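## Task

Pick up the hand scanner lying on the workbench, read the asset tag of cabinet AH09 and no other tag, then hang the scanner in its stand with its window facing the stand's post. The robot must not topple or finish leaning, or the task fails.

## Robot and tools

ROBOT. TidyBot++: a mobile base (0.54 m long, 0.50 m wide, 0.38 m tall) on four driven casters, carrying one seven-joint arm with a two-finger gripper. The shoulder sits 0.12 m ahead of the base centre, 0.68 m up. Segments: upper arm 0.42 m, forearm 0.31 m, hand 0.31 m to the hand point. Cameras: base_camera (fixed on the base) and wrist_camera (looks along the hand). The arm starts folded, hand down, reaching up to 0.08 m beyond the base front.

FRAMES. Base frame, in metres: origin on the floor below the base centre, x forward, y left, z up. hand_pose is the point between the finger pads; its own z axis runs out along the fingers, its y axis is the closing direction. Odometry frame = the base frame where the scene began; base_odometry counts wheel turns only (slip looks like travel), heading in rad, left positive, -3.142 to 3.142. base_tilt is in degrees, positive when leaning forward or right.

execute_actions. Argument actions: a list holding one action or none (empty = just report). An action may combine these keys:
- base: a relative move from where the base last reported itself. translate_m, metres, forward positive, -2 to 2; strafe_m, metres, left positive, -2 to 2; rotate_rad, radians, counter-clockwise positive, -6.3 to 6.3. Only translate_m and strafe_m may be combined (straight diagonal path, no turning).
- speeds: lowers top speeds for this action only: translate_m and strafe_m 0.05 to 0.5 m/s, rotate_rad 0.1 to 1.57 rad/s (maxima are defaults). For a combined move name the speed under one key only.
- joints: absolute angles by name, radians. joint_1_rad any angle (positive = clockwise from above, opposite to heading); joint_2_rad -2.249 to 2.249 (shoulder, 0 = upper arm vertical); joint_3_rad any angle; joint_4_rad -2.579 to 2.579 (elbow, 0 = straight); joint_5_rad any angle; joint_6_rad -2.099 to 2.099 (wrist); joint_7_rad any angle (hand roll; at 1.57 with hand down, fingers open left/right). Unlimited joints go the short way; for bigger turns send steps below half a turn. gripper_pos 0 (open) to 1 (closed); pad gap about 85 x (1 - gripper_pos) mm.
- target: one list of seven numbers [x, y, z, qw, qx, qy, qz], an absolute hand pose in the base frame, metres, quaternion with w first, same layout as hand_pose. With target, joints may carry only gripper_pos.
- scanner: one or more of scan, cancel, aim, aim_off, each set to true, or stop alone. scan starts one attempt of a few seconds that reads the first code the centre of the aim line rests on; cancel ends it unread; aim lights the amber line (no reading while lit) until aim_off, stop or a scan. A read needs the whole code seen fairly face-on, about a hand's length away (larger codes up to roughly double), with little motion. Repeating a command within about 0.25 s of the previous one loses it. Aim the line only at the wanted tag before scanning.
- cameras: list of base_camera, wrist_camera or all; omitted/null = all, [] = none.

wait: seconds 0 to 10; the robot keeps its last commands; returns state and images. zoom_image: camera plus region [x0, y0, x1, y1] in pixels of that camera's latest image, at most 504 by 504. finished_scene: scene number 1 or 2; ends that scene for good, and calls after it act on the next scene.

RESULTS. base_status, joint_status, hand_status: done; off_target (stopped short, may still push); contact_stop or time_out (target dropped, holding); not_followed (a safety check withheld the arm targets; also joint command not followed, pose unreachable, cause:); torque_fault; limit_stop_at_motor_heat (resend the target). Hand done means within 10 mm and 2 degrees; usually it ends within about 3 cm, so correct by adding (wanted - hand_pose) to the last target position. hand_target is where the joint targets would place the hand; to hold still, resend it, not hand_pose. motor_effort is percent of max torque, peak of the last action in brackets. on_its_own lists uncommanded behaviour. Scanner fields: last_read (latest code number, 0 if none), reads (total), scanning and aiming (1 while active). The pictures line orders the images. Warnings: ARM HIT, MOTOR HOT, OVER-TEMPERATURE FAULT.

ORDER. A refused call (out of range) or a stop during a call cancels the rest of that reply's motion and finish calls; an invalid call (unknown key) does not. Motions in one action start together. Omitted joints or base may keep pushing to old targets. Gripper at 1 keeps squeezing; off_target there means something is held.

AVOID. Tipping: do not drive while the arm is caught high up, swing an outstretched arm sideways, or reach far out from folded over nearby furniture; back away or retract to right a lean. The arm ignores obstacles and can hit the base (no check prevents it). Targets low, forward and close to the base tend to miss or strike the base. Loads make the arm sag; never command a loaded joint to its read angle. Avoid torque faults (arm freezes 10 s), motor overheating from long stretched holds, drops, slams, hard pushes, and heavy strain on the gripper. The hand down can rise to about 0.94 m only near the base. The scanner must end hanging in its stand, window toward the post, and stay there.

Each tool is called after ">>>" as name(argument=value, ...), one argument or row to a line, values as JSON.

## Session

>>> execute_actions(
  actions=[],
)

Scene clock: 0.00 s.
base_odometry: x=+0.000 y=+0.000 heading=+0.000
base_tilt: forward=+0.0 right=+0.3
base_status: not commanded
joint_positions: joint_1_rad=-0.003 joint_2_rad=-0.390 joint_3_rad=+3.138 joint_4_rad=-2.521 joint_5_rad=-0.005 joint_6_rad=-0.915 joint_7_rad=+1.540 gripper_pos=+0.000
joint_status: not commanded
motor_effort: joint_1_rad=+0 joint_2_rad=+0 joint_3_rad=+0 joint_4_rad=+14 joint_5_rad=+1 joint_6_rad=-1 joint_7_rad=+0
hand_pose: x=+0.2549 y=+0.0034 z=+0.5940 quat_wxyz=(-0.002, +0.999, -0.014, +0.047) (m; base frame)
hand_target: x=+0.2545 y=+0.0034 z=+0.5937 quat_wxyz=(-0.002, +0.999, -0.014, +0.047) (m; base frame)
hand_status: not commanded
scanner: last_read=0 reads=0 scanning=0 aiming=0
pictures: base_camera, wrist_camera

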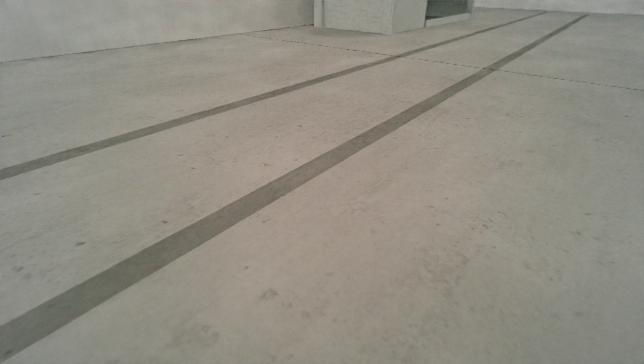

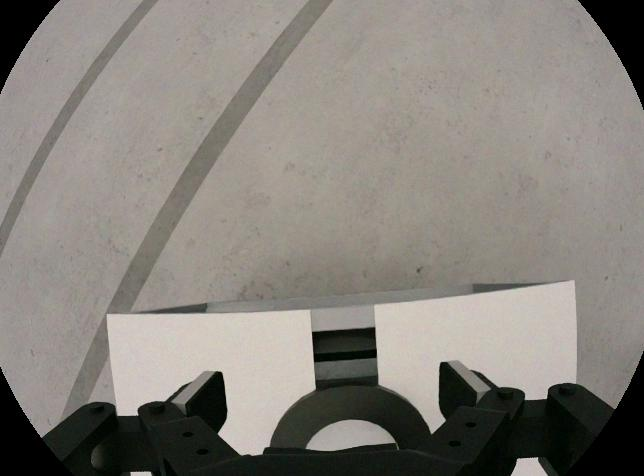

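>>> execute_actions(
  actions=[
    {"joints": {"joint_6_rad": 0.5}},
  ],
)

Scene clock: 8.57 s.
base_odometry: x=+0.000 y=+0.000 heading=+0.000
base_tilt: forward=+0.0 right=+0.3
base_status: not commanded
joint_positions: joint_1_rad=-0.003 joint_2_rad=-0.390 joint_3_rad=+3.138 joint_4_rad=-2.520 joint_5_rad=-0.005 joint_6_rad=+0.453 joint_7_rad=+1.540 gripper_pos=+0.000
joint_status: all done
motor_effort: joint_1_rad=+0(0) joint_2_rad=-5(5) joint_3_rad=+0(1) joint_4_rad=+20(20) joint_5_rad=+1(1) joint_6_rad=+8(8) joint_7_rad=+1(1)
hand_pose: x=+0.5351 y=+0.0035 z=+0.8709 quat_wxyz=(-0.013, +0.744, -0.011, +0.668) (m; base frame)
hand_target: x=+0.5359 y=+0.0034 z=+0.8844 quat_wxyz=(-0.013, +0.728, -0.011, +0.685) (m; base frame)
hand_status: not commanded
scanner: last_read=0 reads=0 scanning=0 aiming=0
pictures: base_camera, wrist_camera
camera_calibration:
wrist_camera: T_world_to_cam=[[0.0241545, -0.994422, -0.102675, 0.0801442], [-0.0646556, 0.100936, -0.99279, 0.964292], [0.997615, 0.0306188, -0.0618568, -0.347215], [0, 0, 0, 1]] pos_world=[0.406797, -0.00700343, 0.94409]

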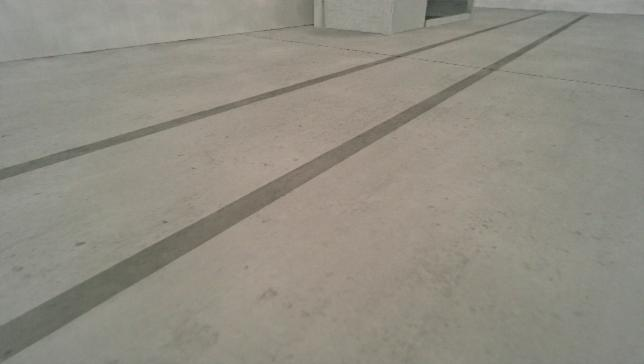

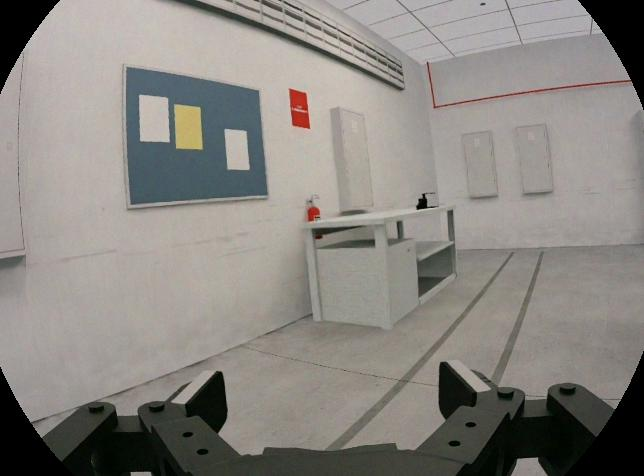

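>>> zoom_image(
  camera="wrist_camera",
  region=[300, 80, 560, 330],
)

>>> zoom_image(
  camera="wrist_camera",
  region=[400, 170, 480, 230],
)

Scaled by 1.938.

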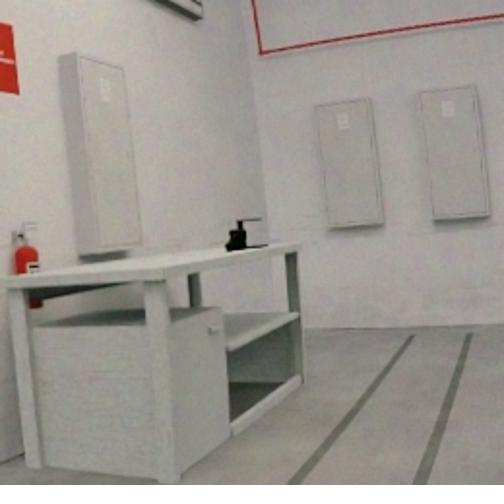

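Scaled by 6.300.

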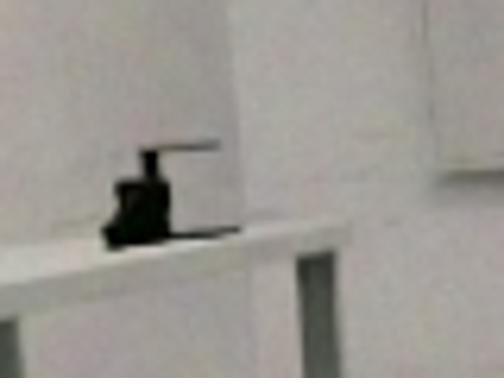

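>>> execute_actions(
  actions=[
    {"joints": {"joint_1_rad": 1.4}},
  ],
  cameras=["wrist_camera"],
)

>>> execute_actions(
  actions=[
    {"joints": {"joint_1_rad": 2.8}},
  ],
  cameras=["wrist_camera"],
)

>>> execute_actions(
  actions=[
    {"joints": {"joint_1_rad": 4.3}},
  ],
  cameras=["wrist_camera"],
)

Scene clock: 17.47 s.
base_odometry: x=+0.000 y=+0.000 heading=+0.000
base_tilt: forward=+0.0 right=+0.3
base_status: not commanded
joint_positions: joint_1_rad=+1.386 joint_2_rad=-0.390 joint_3_rad=+3.138 joint_4_rad=-2.520 joint_5_rad=-0.005 joint_6_rad=+0.454 joint_7_rad=+1.540 gripper_pos=+0.000
joint_status: all done
motor_effort: joint_1_rad=+0(2) joint_2_rad=-5(5) joint_3_rad=+0(1) joint_4_rad=+20(21) joint_5_rad=+1(2) joint_6_rad=+8(8) joint_7_rad=+0(1)
hand_pose: x=+0.1978 y=-0.4086 z=+0.8712 quat_wxyz=(+0.418, +0.564, -0.484, +0.522) (m; base frame)
hand_target: x=+0.1920 y=-0.4105 z=+0.8844 quat_wxyz=(+0.432, +0.549, -0.479, +0.532) (m; base frame)
hand_status: not commanded
scanner: last_read=0 reads=0 scanning=0 aiming=0
pictures: wrist_camera
camera_calibration:
wrist_camera: T_world_to_cam=[[-0.973549, -0.204118, -0.102654, 0.198842], [0.0877267, 0.0809067, -0.992854, 0.94611], [0.210965, -0.975597, -0.06086, -0.254511], [0, 0, 0, 1]] pos_world=[0.164276, -0.28426, 0.944271]

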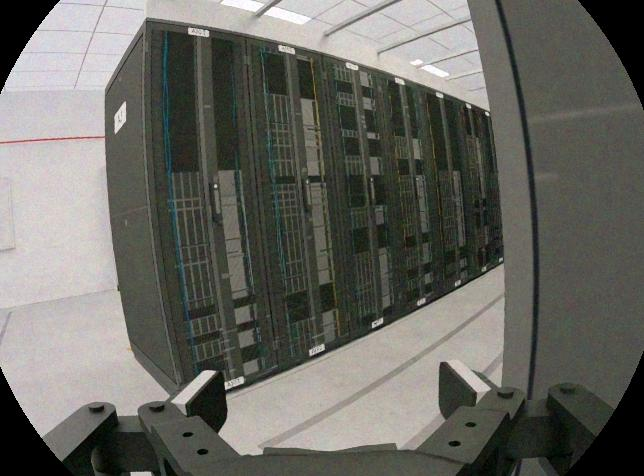

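Scene clock: 20.13 s.
base_odometry: x=+0.000 y=+0.000 heading=+0.000
base_tilt: forward=+0.0 right=+0.3
base_status: not commanded
joint_positions: joint_1_rad=+2.786 joint_2_rad=-0.390 joint_3_rad=+3.138 joint_4_rad=-2.520 joint_5_rad=-0.005 joint_6_rad=+0.454 joint_7_rad=+1.540 gripper_pos=+0.000
joint_status: all done
motor_effort: joint_1_rad=+0(2) joint_2_rad=-5(5) joint_3_rad=+0(1) joint_4_rad=+20(21) joint_5_rad=+1(2) joint_6_rad=+8(8) joint_7_rad=+0(1)
hand_pose: x=-0.2702 y=-0.1471 z=+0.8713 quat_wxyz=(+0.656, +0.119, -0.734, +0.130) (m; base frame)
hand_target: x=-0.2731 y=-0.1417 z=+0.8844 quat_wxyz=(+0.673, +0.112, -0.720, +0.128) (m; base frame)
hand_status: not commanded
scanner: last_read=0 reads=0 scanning=0 aiming=0
pictures: wrist_camera
camera_calibration:
wrist_camera: T_world_to_cam=[[-0.366588, 0.924703, -0.102653, 0.126611], [0.0945645, -0.0727296, -0.992858, 0.945292], [-0.925565, -0.373677, -0.0607823, -0.119335], [0, 0, 0, 1]] pos_world=[-0.153429, -0.0929192, 0.944285]

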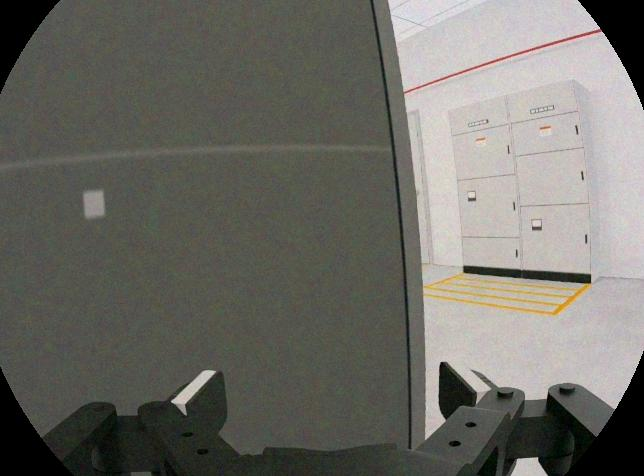

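Scene clock: 22.87 s.
base_odometry: x=+0.000 y=+0.000 heading=+0.000
base_tilt: forward=+0.0 right=+0.3
base_status: not commanded
joint_positions: joint_1_rad=+4.285 joint_2_rad=-0.390 joint_3_rad=+3.138 joint_4_rad=-2.520 joint_5_rad=-0.005 joint_6_rad=+0.454 joint_7_rad=+1.540 gripper_pos=+0.000
joint_status: all done
motor_effort: joint_1_rad=+0(1) joint_2_rad=-5(5) joint_3_rad=+0(1) joint_4_rad=+20(21) joint_5_rad=+1(1) joint_6_rad=+8(8) joint_7_rad=+1(1)
hand_pose: x=-0.0554 y=+0.3778 z=+0.8713 quat_wxyz=(+0.569, -0.413, -0.618, -0.352) (m; base frame)
hand_target: x=-0.0501 y=+0.3811 z=+0.8844 quat_wxyz=(+0.580, -0.409, -0.603, -0.365) (m; base frame)
hand_status: not commanded
scanner: last_read=0 reads=0 scanning=0 aiming=0
pictures: wrist_camera
camera_calibration:
wrist_camera: T_world_to_cam=[[0.896376, 0.431245, -0.102652, -0.0236833], [-0.0658591, -0.0994428, -0.992861, 0.964381], [-0.438375, 0.896738, -0.0607367, -0.177352], [0, 0, 0, 1]] pos_world=[0.00699583, 0.265152, 0.944293]

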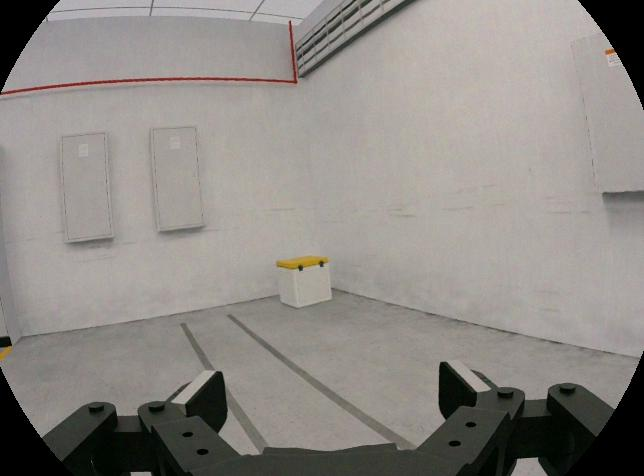

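>>> execute_actions(
  actions=[
    {"joints": {"joint_1_rad": 1.4}},
  ],
  cameras=["wrist_camera"],
)

>>> zoom_image(
  camera="wrist_camera",
  region=[100, 20, 310, 220],
)

>>> zoom_image(
  camera="wrist_camera",
  region=[310, 40, 510, 240],
)

>>> zoom_image(
  camera="wrist_camera",
  region=[190, 220, 510, 400],
)

Scene clock: 37.17 s.
base_odometry: x=+0.000 y=+0.000 heading=+0.000
base_tilt: forward=+0.0 right=+0.3
base_status: not commanded
joint_positions: joint_1_rad=+1.415 joint_2_rad=-0.390 joint_3_rad=+3.138 joint_4_rad=-2.520 joint_5_rad=-0.005 joint_6_rad=+0.454 joint_7_rad=+1.540 gripper_pos=+0.000
joint_status: all done
motor_effort: joint_1_rad=+0(1) joint_2_rad=-5(5) joint_3_rad=+0(1) joint_4_rad=+20(20) joint_5_rad=+1(2) joint_6_rad=+8(8) joint_7_rad=+1(1)
hand_pose: x=+0.1860 y=-0.4107 z=+0.8713 quat_wxyz=(+0.426, +0.557, -0.493, +0.516) (m; base frame)
hand_target: x=+0.1920 y=-0.4105 z=+0.8844 quat_wxyz=(+0.432, +0.549, -0.479, +0.532) (m; base frame)
hand_status: not commanded
scanner: last_read=0 reads=0 scanning=0 aiming=0
pictures: wrist_camera
camera_calibration:
wrist_camera: T_world_to_cam=[[-0.979054, -0.175828, -0.102649, 0.199489], [0.0900742, 0.0780855, -0.992869, 0.945819], [0.18259, -0.981319, -0.0606124, -0.25136], [0, 0, 0, 1]] pos_world=[0.156013, -0.285443, 0.944316]

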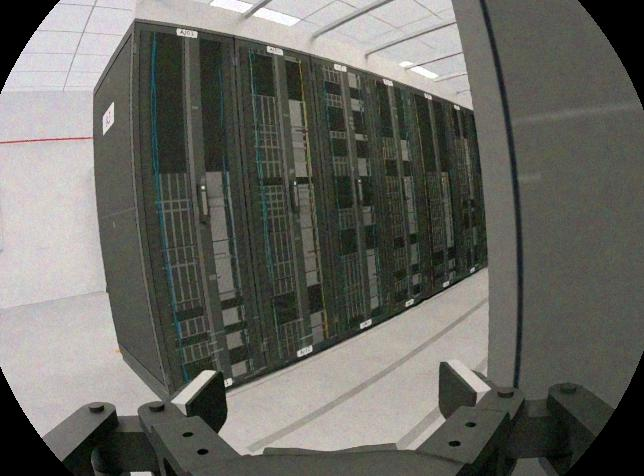

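Scaled by 2.400.

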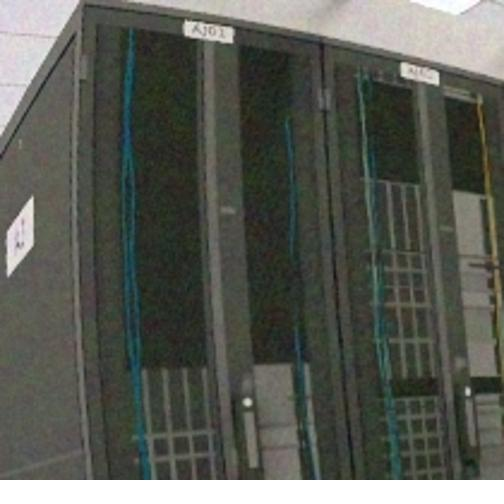

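Scaled by 2.520.

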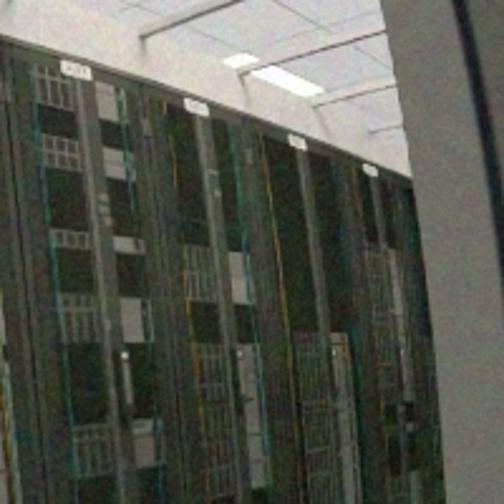

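Scaled by 1.575.

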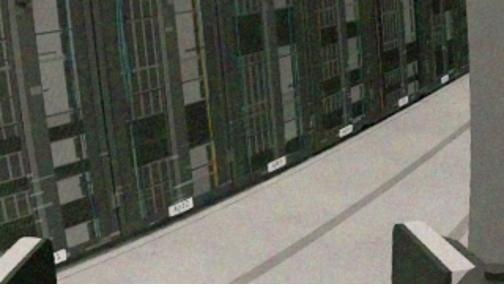

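>>> execute_actions(
  actions=[
    {"base": {"translate_m": 1.9, "strafe_m": -0.82}, "joints": {"joint_1_rad": 0.0}},
  ],
  cameras=["wrist_camera"],
)

Scene clock: 66.73 s.
base_odometry: x=+1.899 y=-0.822 heading=+0.000
base_tilt: forward=+0.0 right=+0.3
base_status: done
joint_positions: joint_1_rad=+0.014 joint_2_rad=-0.388 joint_3_rad=+3.138 joint_4_rad=-2.520 joint_5_rad=-0.005 joint_6_rad=+0.456 joint_7_rad=+1.540 gripper_pos=+0.000
joint_status: all done
motor_effort: joint_1_rad=+0(1) joint_2_rad=-5(7) joint_3_rad=+0(2) joint_4_rad=+20(21) joint_5_rad=+0(2) joint_6_rad=+8(8) joint_7_rad=+1(1)
hand_pose: x=+0.5355 y=-0.0037 z=+0.8711 quat_wxyz=(-0.007, +0.743, -0.018, +0.669) (m; base frame)
hand_target: x=+0.5359 y=+0.0022 z=+0.8844 quat_wxyz=(-0.012, +0.728, -0.012, +0.685) (m; base frame)
hand_status: not commanded
scanner: last_read=0 reads=0 scanning=0 aiming=0
pictures: wrist_camera
camera_calibration:
wrist_camera: T_world_to_cam=[[0.00706457, -0.994691, -0.102659, 0.0821201], [-0.0617145, 0.102032, -0.992865, 0.96371], [0.998069, 0.0133497, -0.060666, -0.348784], [0, 0, 0, 1]] pos_world=[0.407006, -0.0119893, 0.944104]

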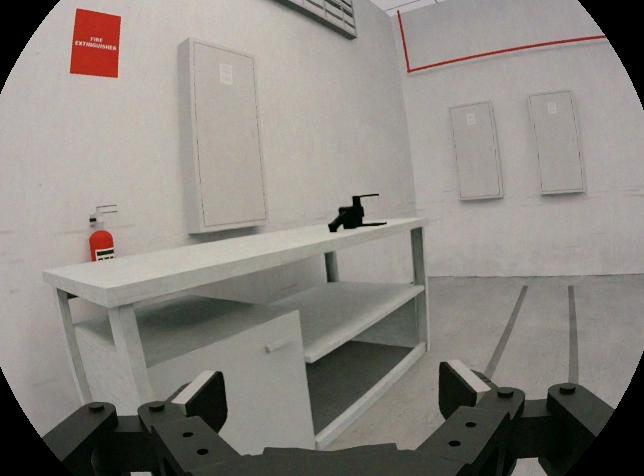

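>>> zoom_image(
  camera="wrist_camera",
  region=[310, 180, 400, 250],
)

Scaled by 5.600.

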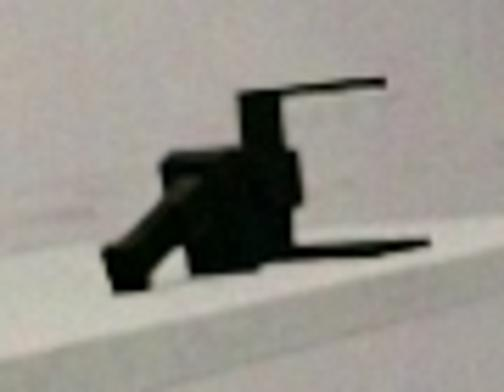

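>>> execute_actions(
  actions=[
    {"base": {"translate_m": 1.87, "strafe_m": -0.88}},
  ],
  cameras=[],
)

>>> execute_actions(
  actions=[
    {"base": {"rotate_rad": 0.945}},
  ],
)

Scene clock: 81.23 s.
base_odometry: x=+3.769 y=-1.702 heading=+0.000
base_tilt: forward=+0.0 right=+0.3
base_status: done
joint_positions: joint_1_rad=+0.014 joint_2_rad=-0.388 joint_3_rad=+3.138 joint_4_rad=-2.520 joint_5_rad=-0.005 joint_6_rad=+0.457 joint_7_rad=+1.540 gripper_pos=+0.000
joint_status: not commanded
motor_effort: joint_1_rad=+0(1) joint_2_rad=-5(6) joint_3_rad=+0(1) joint_4_rad=+20(21) joint_5_rad=+2(2) joint_6_rad=+8(8) joint_7_rad=+0(1)
hand_pose: x=+0.5355 y=-0.0037 z=+0.8714 quat_wxyz=(-0.007, +0.743, -0.018, +0.669) (m; base frame)
hand_target: x=+0.5359 y=+0.0022 z=+0.8844 quat_wxyz=(-0.012, +0.728, -0.012, +0.685) (m; base frame)
hand_status: not commanded
scanner: last_read=0 reads=0 scanning=0 aiming=0
pictures: none
No camera images: "cameras" was empty.

Scene clock: 83.10 s.
base_odometry: x=+3.769 y=-1.702 heading=+0.944
base_tilt: forward=+0.0 right=+0.3
base_status: done
joint_positions: joint_1_rad=+0.008 joint_2_rad=-0.388 joint_3_rad=+3.138 joint_4_rad=-2.520 joint_5_rad=-0.005 joint_6_rad=+0.457 joint_7_rad=+1.540 gripper_pos=+0.000
joint_status: not commanded
motor_effort: joint_1_rad=+0(1) joint_2_rad=-5(6) joint_3_rad=+0(1) joint_4_rad=+20(20) joint_5_rad=+1(2) joint_6_rad=+8(8) joint_7_rad=+0(1)
hand_pose: x=+0.5355 y=-0.0013 z=+0.8714 quat_wxyz=(-0.009, +0.743, -0.016, +0.669) (m; base frame)
hand_target: x=+0.5359 y=+0.0022 z=+0.8844 quat_wxyz=(-0.012, +0.728, -0.012, +0.685) (m; base frame)
hand_status: not commanded
scanner: last_read=0 reads=0 scanning=0 aiming=0
pictures: base_camera, wrist_camera
camera_calibration:
wrist_camera: T_world_to_cam=[[0.0130566, -0.994633, -0.102637, 0.0813788], [-0.0612897, 0.101657, -0.99293, 0.963623], [0.998035, 0.0192549, -0.0596335, -0.349682], [0, 0, 0, 1]] pos_world=[0.406992, -0.0102839, 0.94431]

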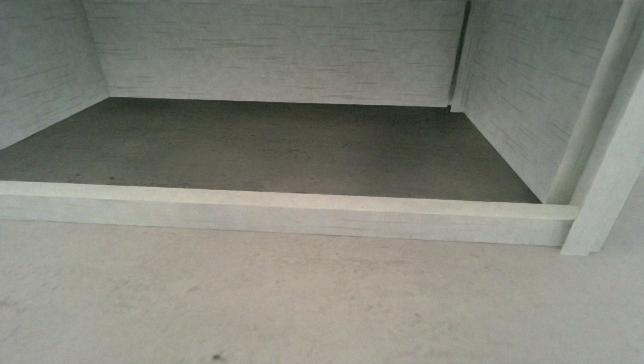

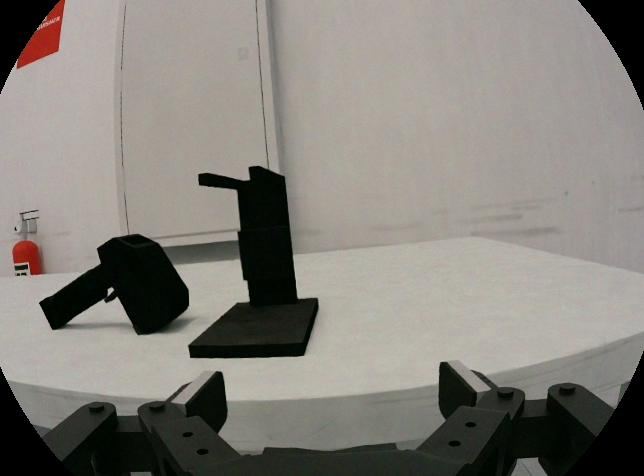

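>>> zoom_image(
  camera="wrist_camera",
  region=[20, 150, 340, 380],
)

Scaled by 1.575.

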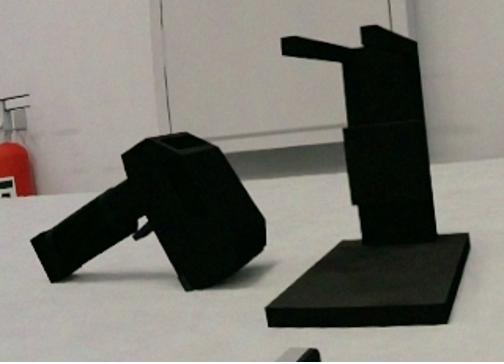

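>>> execute_actions(
  actions=[
    {"joints": {"joint_1_rad": -0.35, "joint_2_rad": 0.0, "joint_4_rad": -1.3, "joint_6_rad": -0.9}},
  ],
)

Scene clock: 103.63 s.
base_odometry: x=+3.769 y=-1.702 heading=+0.944
base_tilt: forward=+0.0 right=+0.3
base_status: not commanded
joint_positions: joint_1_rad=-0.335 joint_2_rad=-0.010 joint_3_rad=+3.138 joint_4_rad=-1.315 joint_5_rad=-0.005 joint_6_rad=-0.859 joint_7_rad=+1.540 gripper_pos=+0.000
joint_status: all done
motor_effort: joint_1_rad=+0(1) joint_2_rad=-20(20) joint_3_rad=-1(1) joint_4_rad=+21(23) joint_5_rad=+0(2) joint_6_rad=+6(9) joint_7_rad=+0(1)
hand_pose: x=+0.6437 y=+0.1878 z=+1.0107 quat_wxyz=(-0.089, +0.873, +0.135, +0.461) (m; base frame)
hand_target: x=+0.6383 y=+0.1945 z=+1.0035 quat_wxyz=(-0.089, +0.880, +0.142, +0.445) (m; base frame)
hand_status: not commanded
scanner: last_read=0 reads=0 scanning=0 aiming=0
pictures: base_camera, wrist_camera
camera_calibration:
wrist_camera: T_world_to_cam=[[0.305358, -0.946675, -0.10278, 0.0852699], [-0.525771, -0.0776251, -0.847077, 1.27454], [0.793928, 0.3127, -0.521438, 0.0900033], [0, 0, 0, 1]] pos_world=[0.572623, 0.151515, 1.13533]

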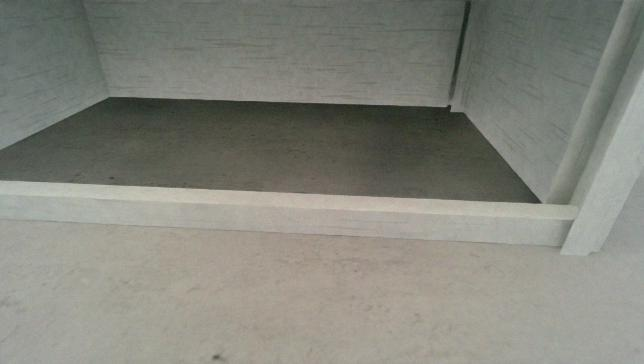

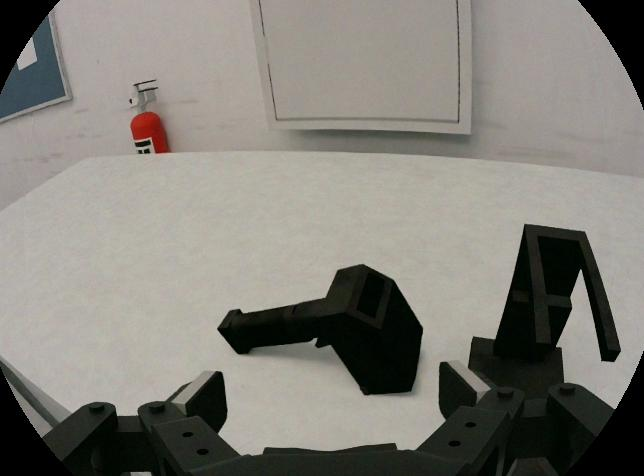

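>>> zoom_image(
  camera="wrist_camera",
  region=[200, 220, 460, 410],
)

>>> zoom_image(
  camera="wrist_camera",
  region=[430, 200, 640, 400],
)

Scaled by 1.938.

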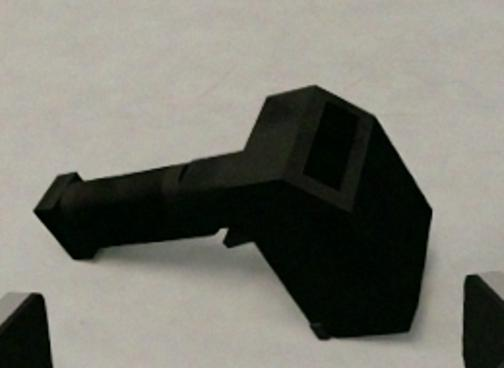

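Scaled by 2.400.

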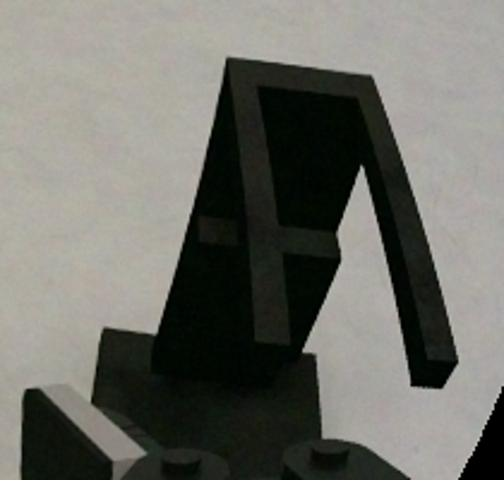

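>>> execute_actions(
  actions=[
    {"joints": {"joint_1_rad": -0.1, "joint_2_rad": -0.2, "joint_4_rad": -1.15, "joint_6_rad": -1.75}},
  ],
  cameras=["wrist_camera"],
)

>>> execute_actions(
  actions=[
    {"base": {"translate_m": 0.27, "strafe_m": 0.18}},
  ],
)

Scene clock: 152.57 s.
base_odometry: x=+3.769 y=-1.702 heading=+0.944
base_tilt: forward=+0.0 right=+0.3
base_status: not commanded
joint_positions: joint_1_rad=-0.114 joint_2_rad=-0.203 joint_3_rad=+3.138 joint_4_rad=-1.162 joint_5_rad=-0.005 joint_6_rad=-1.706 joint_7_rad=+1.540 gripper_pos=+0.000
joint_status: all done
motor_effort: joint_1_rad=+0(2) joint_2_rad=-8(22) joint_3_rad=+0(1) joint_4_rad=+16(22) joint_5_rad=+0(1) joint_6_rad=+3(7) joint_7_rad=+1(1)
hand_pose: x=+0.4318 y=+0.0401 z=+0.9977 quat_wxyz=(-0.020, +0.971, +0.043, +0.235) (m; base frame)
hand_target: x=+0.4221 y=+0.0347 z=+0.9956 quat_wxyz=(-0.017, +0.975, +0.036, +0.218) (m; base frame)
hand_status: not commanded
scanner: last_read=0 reads=0 scanning=0 aiming=0
pictures: wrist_camera
camera_calibration:
wrist_camera: T_world_to_cam=[[0.0482241, -0.995957, -0.0757861, 0.094895], [-0.870254, -0.00465534, -0.49258, 0.932788], [0.490236, 0.0897074, -0.866961, 0.782474], [0, 0, 0, 1]] pos_world=[0.42359, 0.0286601, 1.14504]

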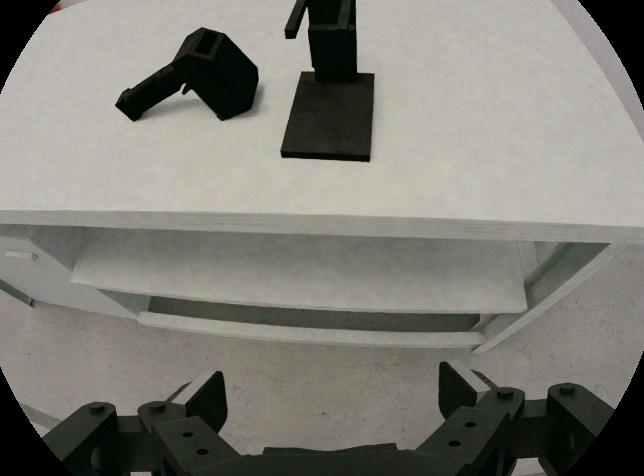

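Scene clock: 154.57 s.
base_odometry: x=+3.782 y=-1.378 heading=+0.945
base_tilt: forward=+0.0 right=+0.3
base_status: done
joint_positions: joint_1_rad=-0.112 joint_2_rad=-0.192 joint_3_rad=+3.138 joint_4_rad=-1.162 joint_5_rad=-0.005 joint_6_rad=-1.713 joint_7_rad=+1.540 gripper_pos=+0.000
joint_status: not commanded
motor_effort: joint_1_rad=+0(1) joint_2_rad=-8(12) joint_3_rad=-1(2) joint_4_rad=+17(17) joint_5_rad=+0(2) joint_6_rad=+3(4) joint_7_rad=+1(1)
hand_pose: x=+0.4332 y=+0.0398 z=+0.9935 quat_wxyz=(-0.019, +0.973, +0.042, +0.227) (m; base frame)
hand_target: x=+0.4221 y=+0.0347 z=+0.9956 quat_wxyz=(-0.017, +0.975, +0.036, +0.218) (m; base frame)
hand_status: not commanded
scanner: last_read=0 reads=0 scanning=0 aiming=0
pictures: base_camera, wrist_camera
camera_calibration:
wrist_camera: T_world_to_cam=[[0.0456495, -0.996166, -0.0746265, 0.0942078], [-0.87844, -0.00445851, -0.477832, 0.92081], [0.475667, 0.0873677, -0.875276, 0.792903], [0, 0, 0, 1]] pos_world=[0.427418, 0.0286779, 1.14103]

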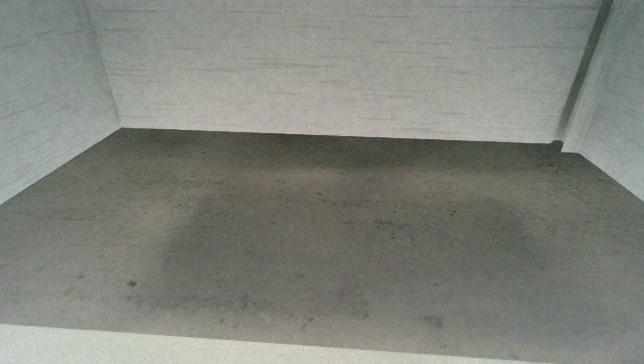

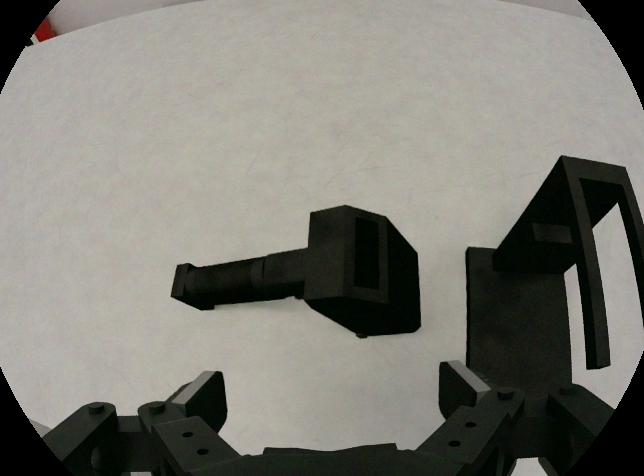

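>>> zoom_image(
  camera="wrist_camera",
  region=[160, 190, 440, 350],
)

>>> zoom_image(
  camera="wrist_camera",
  region=[444, 140, 644, 390],
)

Scaled by 1.800.

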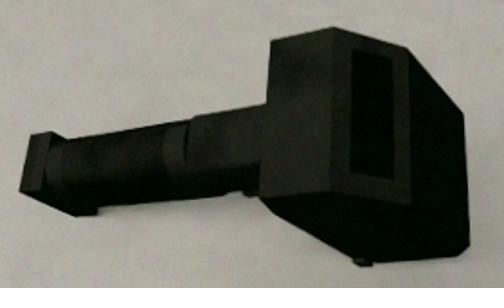

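Scaled by 2.016.

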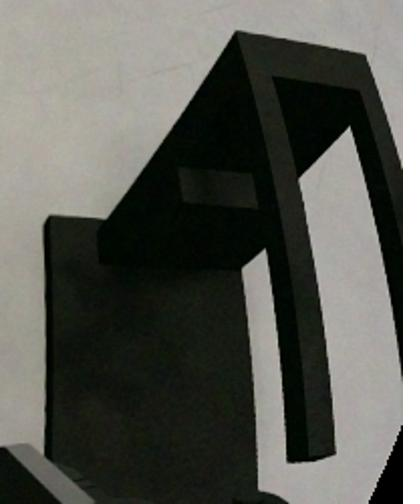

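>>> execute_actions(
  actions=[
    {"scanner": {"aim": true}},
  ],
  cameras=["wrist_camera"],
)

>>> zoom_image(
  camera="wrist_camera",
  region=[160, 190, 440, 400],
)

Scene clock: 168.33 s.
base_odometry: x=+3.782 y=-1.378 heading=+0.945
base_tilt: forward=+0.0 right=+0.3
base_status: not commanded
joint_positions: joint_1_rad=-0.112 joint_2_rad=-0.192 joint_3_rad=+3.138 joint_4_rad=-1.162 joint_5_rad=-0.005 joint_6_rad=-1.713 joint_7_rad=+1.540 gripper_pos=+0.000
joint_status: not commanded
motor_effort: joint_1_rad=+0(0) joint_2_rad=-9(9) joint_3_rad=+0(1) joint_4_rad=+16(17) joint_5_rad=+1(1) joint_6_rad=+3(3) joint_7_rad=+1(1)
hand_pose: x=+0.4332 y=+0.0398 z=+0.9935 quat_wxyz=(-0.019, +0.973, +0.042, +0.227) (m; base frame)
hand_target: x=+0.4221 y=+0.0347 z=+0.9956 quat_wxyz=(-0.017, +0.975, +0.036, +0.218) (m; base frame)
hand_status: not commanded
scanner: last_read=0 reads=0 scanning=0 aiming=1
pictures: wrist_camera
camera_calibration:
wrist_camera: T_world_to_cam=[[0.0456497, -0.996166, -0.0746267, 0.0942079], [-0.87844, -0.00445866, -0.477831, 0.92081], [0.475667, 0.0873679, -0.875276, 0.792903], [0, 0, 0, 1]] pos_world=[0.427418, 0.028678, 1.14103]

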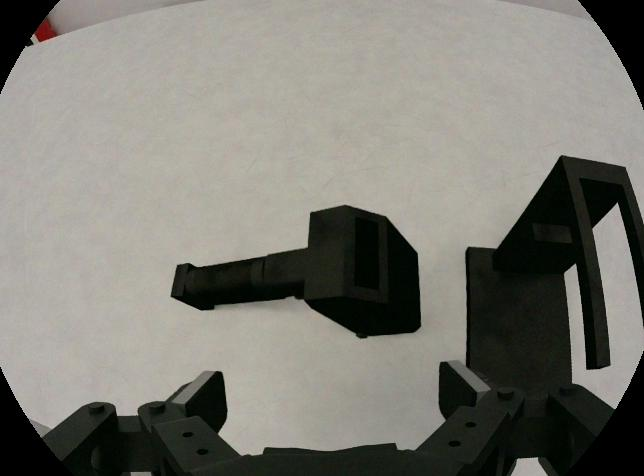

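Scaled by 1.800.

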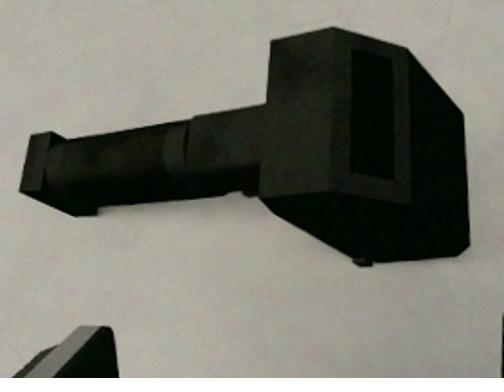

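>>> execute_actions(
  actions=[
    {"target": [0.49, 0.05, 0.975, 0.0882, 0.7016, -0.7016, 0.0882]},
  ],
  cameras=["wrist_camera"],
)

Scene clock: 264.30 s.
base_odometry: x=+3.782 y=-1.378 heading=+0.945
base_tilt: forward=+0.0 right=+0.3
base_status: not commanded
joint_positions: joint_1_rad=-0.461 joint_2_rad=+0.371 joint_3_rad=+3.497 joint_4_rad=-0.531 joint_5_rad=+0.091 joint_6_rad=-2.058 joint_7_rad=+0.039 gripper_pos=+0.000
joint_status: not commanded
motor_effort: joint_1_rad=+0(1) joint_2_rad=-26(29) joint_3_rad=+1(1) joint_4_rad=+14(17) joint_5_rad=+2(3) joint_6_rad=+1(3) joint_7_rad=+1(1)
hand_pose: x=+0.5660 y=+0.0715 z=+0.9723 quat_wxyz=(-0.008, +0.743, -0.653, +0.144) (m; base frame)
hand_target: x=+0.5539 y=+0.0526 z=+0.9812 quat_wxyz=(+0.014, +0.707, -0.689, +0.159) (m; base frame)
hand_status: off_target (0.079 m and 14.7 deg from the pose sent, 0.061 m and 95.7 deg at the start; a joint's target at an end of its range on 54 of 54 steps)
scanner: last_read=0 reads=0 scanning=0 aiming=1
pictures: wrist_camera
camera_calibration:
wrist_camera: T_world_to_cam=[[-0.966388, -0.0879921, -0.241561, 0.788317], [-0.0311158, 0.972729, -0.229849, 0.23696], [0.255198, -0.214607, -0.942771, 0.920366], [0, 0, 0, 1]] pos_world=[0.534318, 0.0363851, 1.11259]

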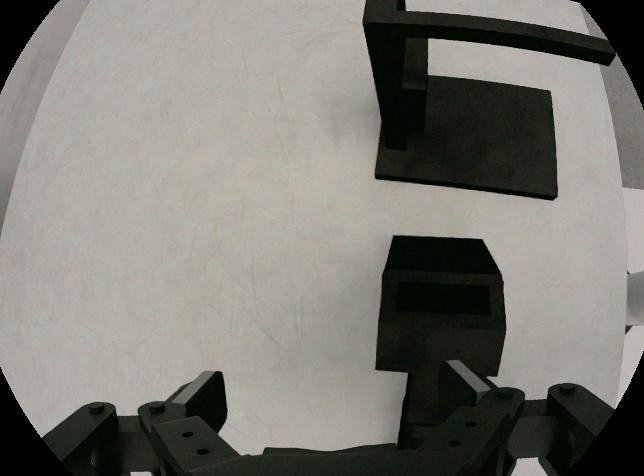

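>>> execute_actions(
  actions=[
    {"target": [0.518, 0.12, 0.925, 0.0882, 0.7016, -0.7016, 0.0882]},
  ],
  cameras=["wrist_camera"],
)

Scene clock: 281.53 s.
base_odometry: x=+3.782 y=-1.378 heading=+0.945
base_tilt: forward=+0.0 right=+0.3
base_status: not commanded
joint_positions: joint_1_rad=-0.596 joint_2_rad=+0.440 joint_3_rad=+3.498 joint_4_rad=-0.589 joint_5_rad=+0.092 joint_6_rad=-2.060 joint_7_rad=-0.147 gripper_pos=+0.000
joint_status: not commanded
motor_effort: joint_1_rad=+1(2) joint_2_rad=-30(32) joint_3_rad=+1(2) joint_4_rad=+15(16) joint_5_rad=+3(3) joint_6_rad=+0(1) joint_7_rad=+0(1)
hand_pose: x=+0.5608 y=+0.1363 z=+0.9252 quat_wxyz=(+0.029, +0.731, -0.672, +0.117) (m; base frame)
hand_target: x=+0.5457 y=+0.1258 z=+0.9249 quat_wxyz=(+0.051, +0.706, -0.698, +0.113) (m; base frame)
hand_status: off_target (0.046 m and 9.0 deg from the pose sent, 0.083 m and 14.7 deg at the start; a joint's target at an end of its range on 22 of 22 steps)
scanner: last_read=0 reads=0 scanning=0 aiming=1
pictures: wrist_camera
camera_calibration:
wrist_camera: T_world_to_cam=[[-0.986424, -0.0370892, -0.159974, 0.706447], [0.00285513, 0.97014, -0.242527, 0.155909], [0.164193, -0.239692, -0.956864, 0.958679], [0, 0, 0, 1]] pos_world=[0.539003, 0.104735, 1.06815]

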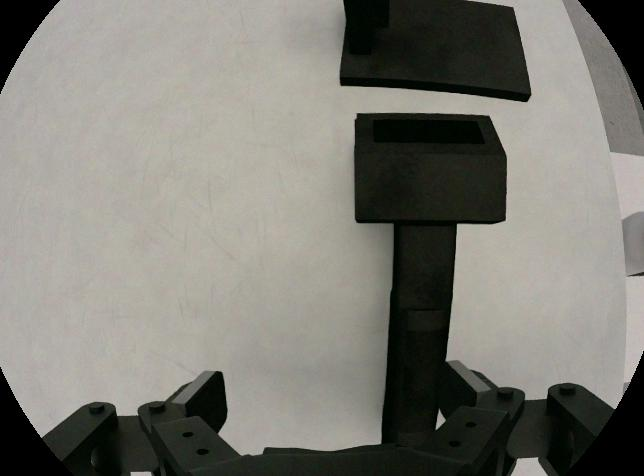

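>>> execute_actions(
  actions=[
    {"target": [0.51, 0.11, 0.91, 0.0882, 0.7016, -0.7016, 0.0882]},
  ],
  cameras=["wrist_camera"],
)

Scene clock: 285.37 s.
base_odometry: x=+3.782 y=-1.378 heading=+0.945
base_tilt: forward=+0.0 right=+0.3
base_status: not commanded
joint_positions: joint_1_rad=-0.596 joint_2_rad=+0.382 joint_3_rad=+3.482 joint_4_rad=-0.742 joint_5_rad=+0.092 joint_6_rad=-2.060 joint_7_rad=-0.176 gripper_pos=+0.000
joint_status: not commanded
motor_effort: joint_1_rad=+0(1) joint_2_rad=-28(30) joint_3_rad=+1(1) joint_4_rad=+15(16) joint_5_rad=+2(3) joint_6_rad=-2(2) joint_7_rad=+1(1)
hand_pose: x=+0.5270 y=+0.1214 z=+0.9063 quat_wxyz=(+0.063, +0.723, -0.683, +0.082) (m; base frame)
hand_target: x=+0.5100 y=+0.1100 z=+0.9100 quat_wxyz=(+0.088, +0.702, -0.702, +0.088) (m; base frame)
hand_status: off_target (0.021 m and 4.4 deg from the pose sent, 0.059 m and 9.0 deg at the start)
scanner: last_read=0 reads=0 scanning=0 aiming=1
pictures: wrist_camera
camera_calibration:
wrist_camera: T_world_to_cam=[[-0.997924, -0.00251199, -0.0643608, 0.584776], [0.0133208, 0.969587, -0.244383, 0.162142], [0.0630173, -0.244733, -0.96754, 1.00616], [0, 0, 0, 1]] pos_world=[0.517997, 0.0904981, 1.05076]

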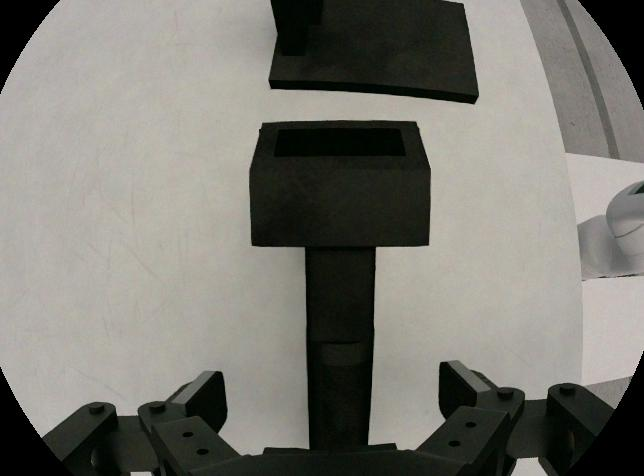

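>>> execute_actions(
  actions=[
    {"target": [0.507, 0.055, 0.905, 0.0882, 0.7016, -0.7016, 0.0882]},
  ],
  cameras=["wrist_camera"],
)

Scene clock: 308.13 s.
base_odometry: x=+3.782 y=-1.378 heading=+0.945
base_tilt: forward=+0.0 right=+0.3
base_status: not commanded
joint_positions: joint_1_rad=-0.496 joint_2_rad=+0.299 joint_3_rad=+3.436 joint_4_rad=-0.872 joint_5_rad=+0.122 joint_6_rad=-2.052 joint_7_rad=-0.175 gripper_pos=+0.000
joint_status: not commanded
motor_effort: joint_1_rad=+0(2) joint_2_rad=-25(28) joint_3_rad=+1(2) joint_4_rad=+15(16) joint_5_rad=+2(3) joint_6_rad=-2(2) joint_7_rad=+0(1)
hand_pose: x=+0.5010 y=+0.0700 z=+0.9034 quat_wxyz=(+0.082, +0.697, -0.709, +0.062) (m; base frame)
hand_target: x=+0.5070 y=+0.0550 z=+0.9050 quat_wxyz=(+0.088, +0.702, -0.702, +0.088) (m; base frame)
hand_status: off_target (0.016 m and 3.2 deg from the pose sent, 0.069 m and 4.4 deg at the start)
scanner: last_read=0 reads=0 scanning=0 aiming=1
pictures: wrist_camera
camera_calibration:
wrist_camera: T_world_to_cam=[[-0.996857, 0.0771467, -0.0180111, 0.510524], [0.0792059, 0.966091, -0.245753, 0.180127], [-0.00155867, -0.246407, -0.969165, 1.02634], [0, 0, 0, 1]] pos_world=[0.496252, 0.0394935, 1.04816]

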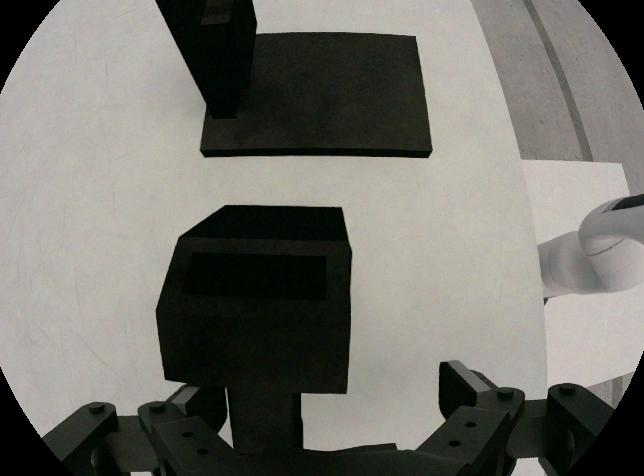

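>>> execute_actions(
  actions=[
    {"target": [0.527, 0.085, 0.905, 0.0856, 0.7215, -0.6811, 0.0907]},
  ],
  cameras=["wrist_camera"],
)

Scene clock: 315.93 s.
base_odometry: x=+3.782 y=-1.378 heading=+0.945
base_tilt: forward=+0.0 right=+0.3
base_status: not commanded
joint_positions: joint_1_rad=-0.530 joint_2_rad=+0.362 joint_3_rad=+3.444 joint_4_rad=-0.799 joint_5_rad=+0.122 joint_6_rad=-2.052 joint_7_rad=-0.164 gripper_pos=+0.000
joint_status: not commanded
motor_effort: joint_1_rad=+0(1) joint_2_rad=-27(29) joint_3_rad=+1(1) joint_4_rad=+15(16) joint_5_rad=+3(3) joint_6_rad=-2(2) joint_7_rad=+0(1)
hand_pose: x=+0.5232 y=+0.0923 z=+0.8990 quat_wxyz=(+0.081, +0.712, -0.694, +0.075) (m; base frame)
hand_target: x=+0.5270 y=+0.0850 z=+0.9050 quat_wxyz=(+0.086, +0.721, -0.681, +0.091) (m; base frame)
hand_status: off_target (0.010 m and 2.6 deg from the pose sent, 0.030 m and 5.4 deg at the start)
scanner: last_read=0 reads=0 scanning=0 aiming=1
pictures: wrist_camera
camera_calibration:
wrist_camera: T_world_to_cam=[[-0.998875, 0.0330959, -0.0339636, 0.550325], [0.0408254, 0.964532, -0.26079, 0.189438], [0.0241279, -0.261884, -0.964798, 1.01175], [0, 0, 0, 1]] pos_world=[0.517561, 0.064029, 1.04423]

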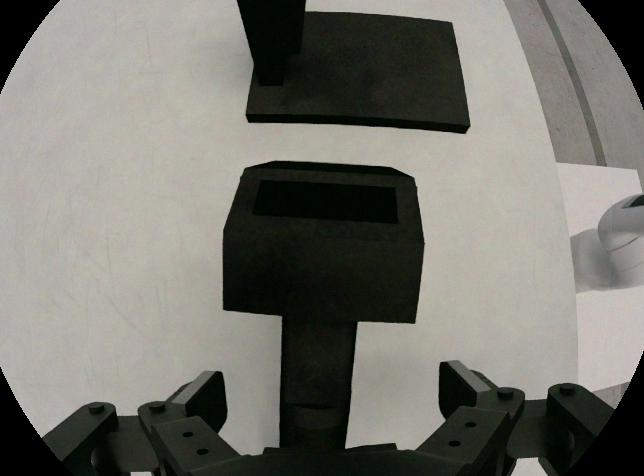

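>>> execute_actions(
  actions=[
    {"target": [0.53, 0.043, 0.9, 0.0831, 0.7403, -0.6607, 0.0931]},
  ],
  cameras=["wrist_camera"],
)

Scene clock: 324.63 s.
base_odometry: x=+3.782 y=-1.378 heading=+0.945
base_tilt: forward=+0.0 right=+0.3
base_status: not commanded
joint_positions: joint_1_rad=-0.452 joint_2_rad=+0.324 joint_3_rad=+3.435 joint_4_rad=-0.862 joint_5_rad=+0.125 joint_6_rad=-2.013 joint_7_rad=-0.048 gripper_pos=+0.000
joint_status: not commanded
motor_effort: joint_1_rad=+0(2) joint_2_rad=-26(28) joint_3_rad=+0(2) joint_4_rad=+15(16) joint_5_rad=+2(3) joint_6_rad=-1(2) joint_7_rad=+0(1)
hand_pose: x=+0.5224 y=+0.0567 z=+0.8965 quat_wxyz=(+0.080, +0.728, -0.678, +0.067) (m; base frame)
hand_target: x=+0.5300 y=+0.0430 z=+0.9000 quat_wxyz=(+0.083, +0.740, -0.661, +0.093) (m; base frame)
hand_status: off_target (0.016 m and 3.8 deg from the pose sent, 0.050 m and 5.4 deg at the start)
scanner: last_read=0 reads=0 scanning=0 aiming=1
pictures: wrist_camera
camera_calibration:
wrist_camera: T_world_to_cam=[[-0.999766, -0.0112597, -0.0184684, 0.539659], [-0.0063, 0.96839, -0.24936, 0.237384], [0.0206923, -0.249186, -0.968235, 1.00417], [0, 0, 0, 1]] pos_world=[0.520249, 0.0264194, 1.04143]

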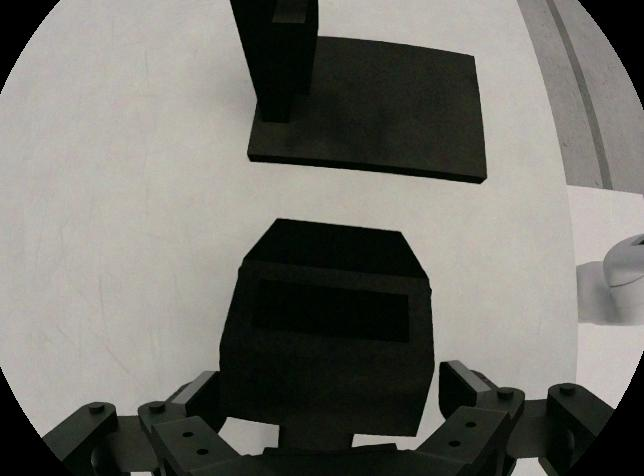

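>>> execute_actions(
  actions=[
    {"target": [0.532, 0.06, 0.902, 0.092, 0.6703, -0.7315, 0.0843]},
  ],
  cameras=["wrist_camera"],
)

Scene clock: 339.47 s.
base_odometry: x=+3.782 y=-1.378 heading=+0.945
base_tilt: forward=+0.0 right=+0.2
base_status: not commanded
joint_positions: joint_1_rad=-0.477 joint_2_rad=+0.376 joint_3_rad=+3.487 joint_4_rad=-0.787 joint_5_rad=+0.125 joint_6_rad=-2.036 joint_7_rad=-0.136 gripper_pos=+0.000
joint_status: not commanded
motor_effort: joint_1_rad=+1(1) joint_2_rad=-27(28) joint_3_rad=+1(1) joint_4_rad=+16(16) joint_5_rad=+3(3) joint_6_rad=-1(2) joint_7_rad=+1(1)
hand_pose: x=+0.5387 y=+0.0595 z=+0.8988 quat_wxyz=(+0.084, +0.688, -0.715, +0.085) (m; base frame)
hand_target: x=+0.5320 y=+0.0600 z=+0.9020 quat_wxyz=(+0.092, +0.670, -0.732, +0.084) (m; base frame)
hand_status: off_target (0.007 m and 2.9 deg from the pose sent, 0.012 m and 9.3 deg at the start)
scanner: last_read=0 reads=0 scanning=0 aiming=1
pictures: wrist_camera
camera_calibration:
wrist_camera: T_world_to_cam=[[-0.994203, 0.0939211, -0.0523408, 0.577228], [0.104809, 0.955186, -0.276831, 0.200899], [0.0239949, -0.280712, -0.959492, 0.99901], [0, 0, 0, 1]] pos_world=[0.528854, 0.0343243, 1.04437]

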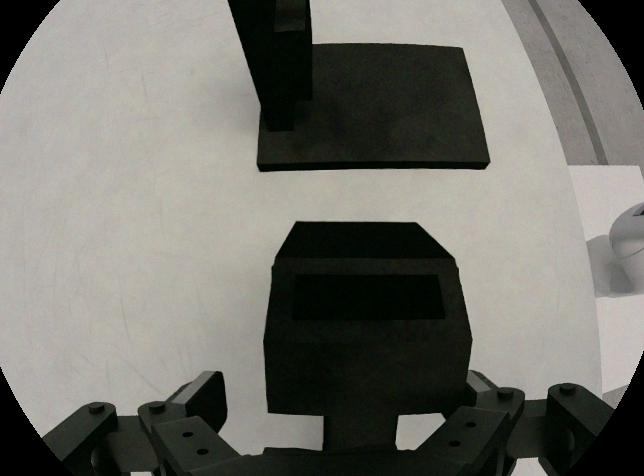

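>>> execute_actions(
  actions=[
    {"target": [0.519, 0.06, 0.902, 0.0927, 0.6631, -0.7382, 0.0835]},
  ],
  cameras=["wrist_camera"],
)

Scene clock: 343.37 s.
base_odometry: x=+3.782 y=-1.378 heading=+0.945
base_tilt: forward=+0.0 right=+0.2
base_status: not commanded
joint_positions: joint_1_rad=-0.488 joint_2_rad=+0.360 joint_3_rad=+3.487 joint_4_rad=-0.812 joint_5_rad=+0.125 joint_6_rad=-2.036 joint_7_rad=-0.170 gripper_pos=+0.000
joint_status: not commanded
motor_effort: joint_1_rad=+0(1) joint_2_rad=-27(28) joint_3_rad=+1(1) joint_4_rad=+15(16) joint_5_rad=+3(4) joint_6_rad=-1(2) joint_7_rad=+1(1)
hand_pose: x=+0.5306 y=+0.0608 z=+0.8983 quat_wxyz=(+0.085, +0.680, -0.724, +0.082) (m; base frame)
hand_target: x=+0.5190 y=+0.0600 z=+0.9020 quat_wxyz=(+0.093, +0.663, -0.738, +0.083) (m; base frame)
hand_status: off_target (0.012 m and 2.7 deg from the pose sent, 0.020 m and 4.0 deg at the start)
scanner: last_read=0 reads=0 scanning=0 aiming=1
pictures: wrist_camera
camera_calibration:
wrist_camera: T_world_to_cam=[[-0.991683, 0.11893, -0.0491958, 0.563323], [0.127907, 0.953168, -0.274062, 0.185728], [0.0142975, -0.278075, -0.960453, 1.0049], [0, 0, 0, 1]] pos_world=[0.520514, 0.0354118, 1.04377]

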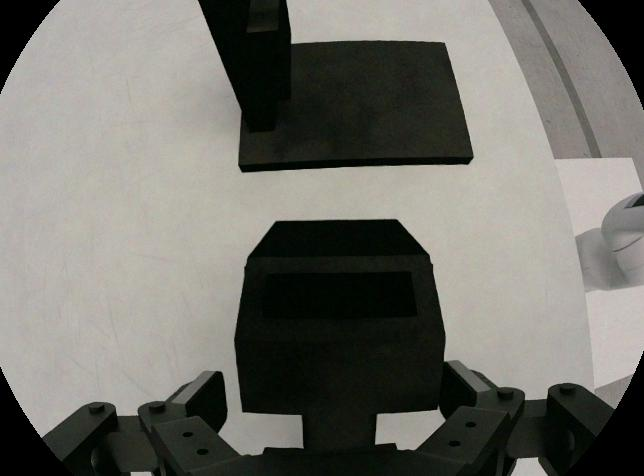

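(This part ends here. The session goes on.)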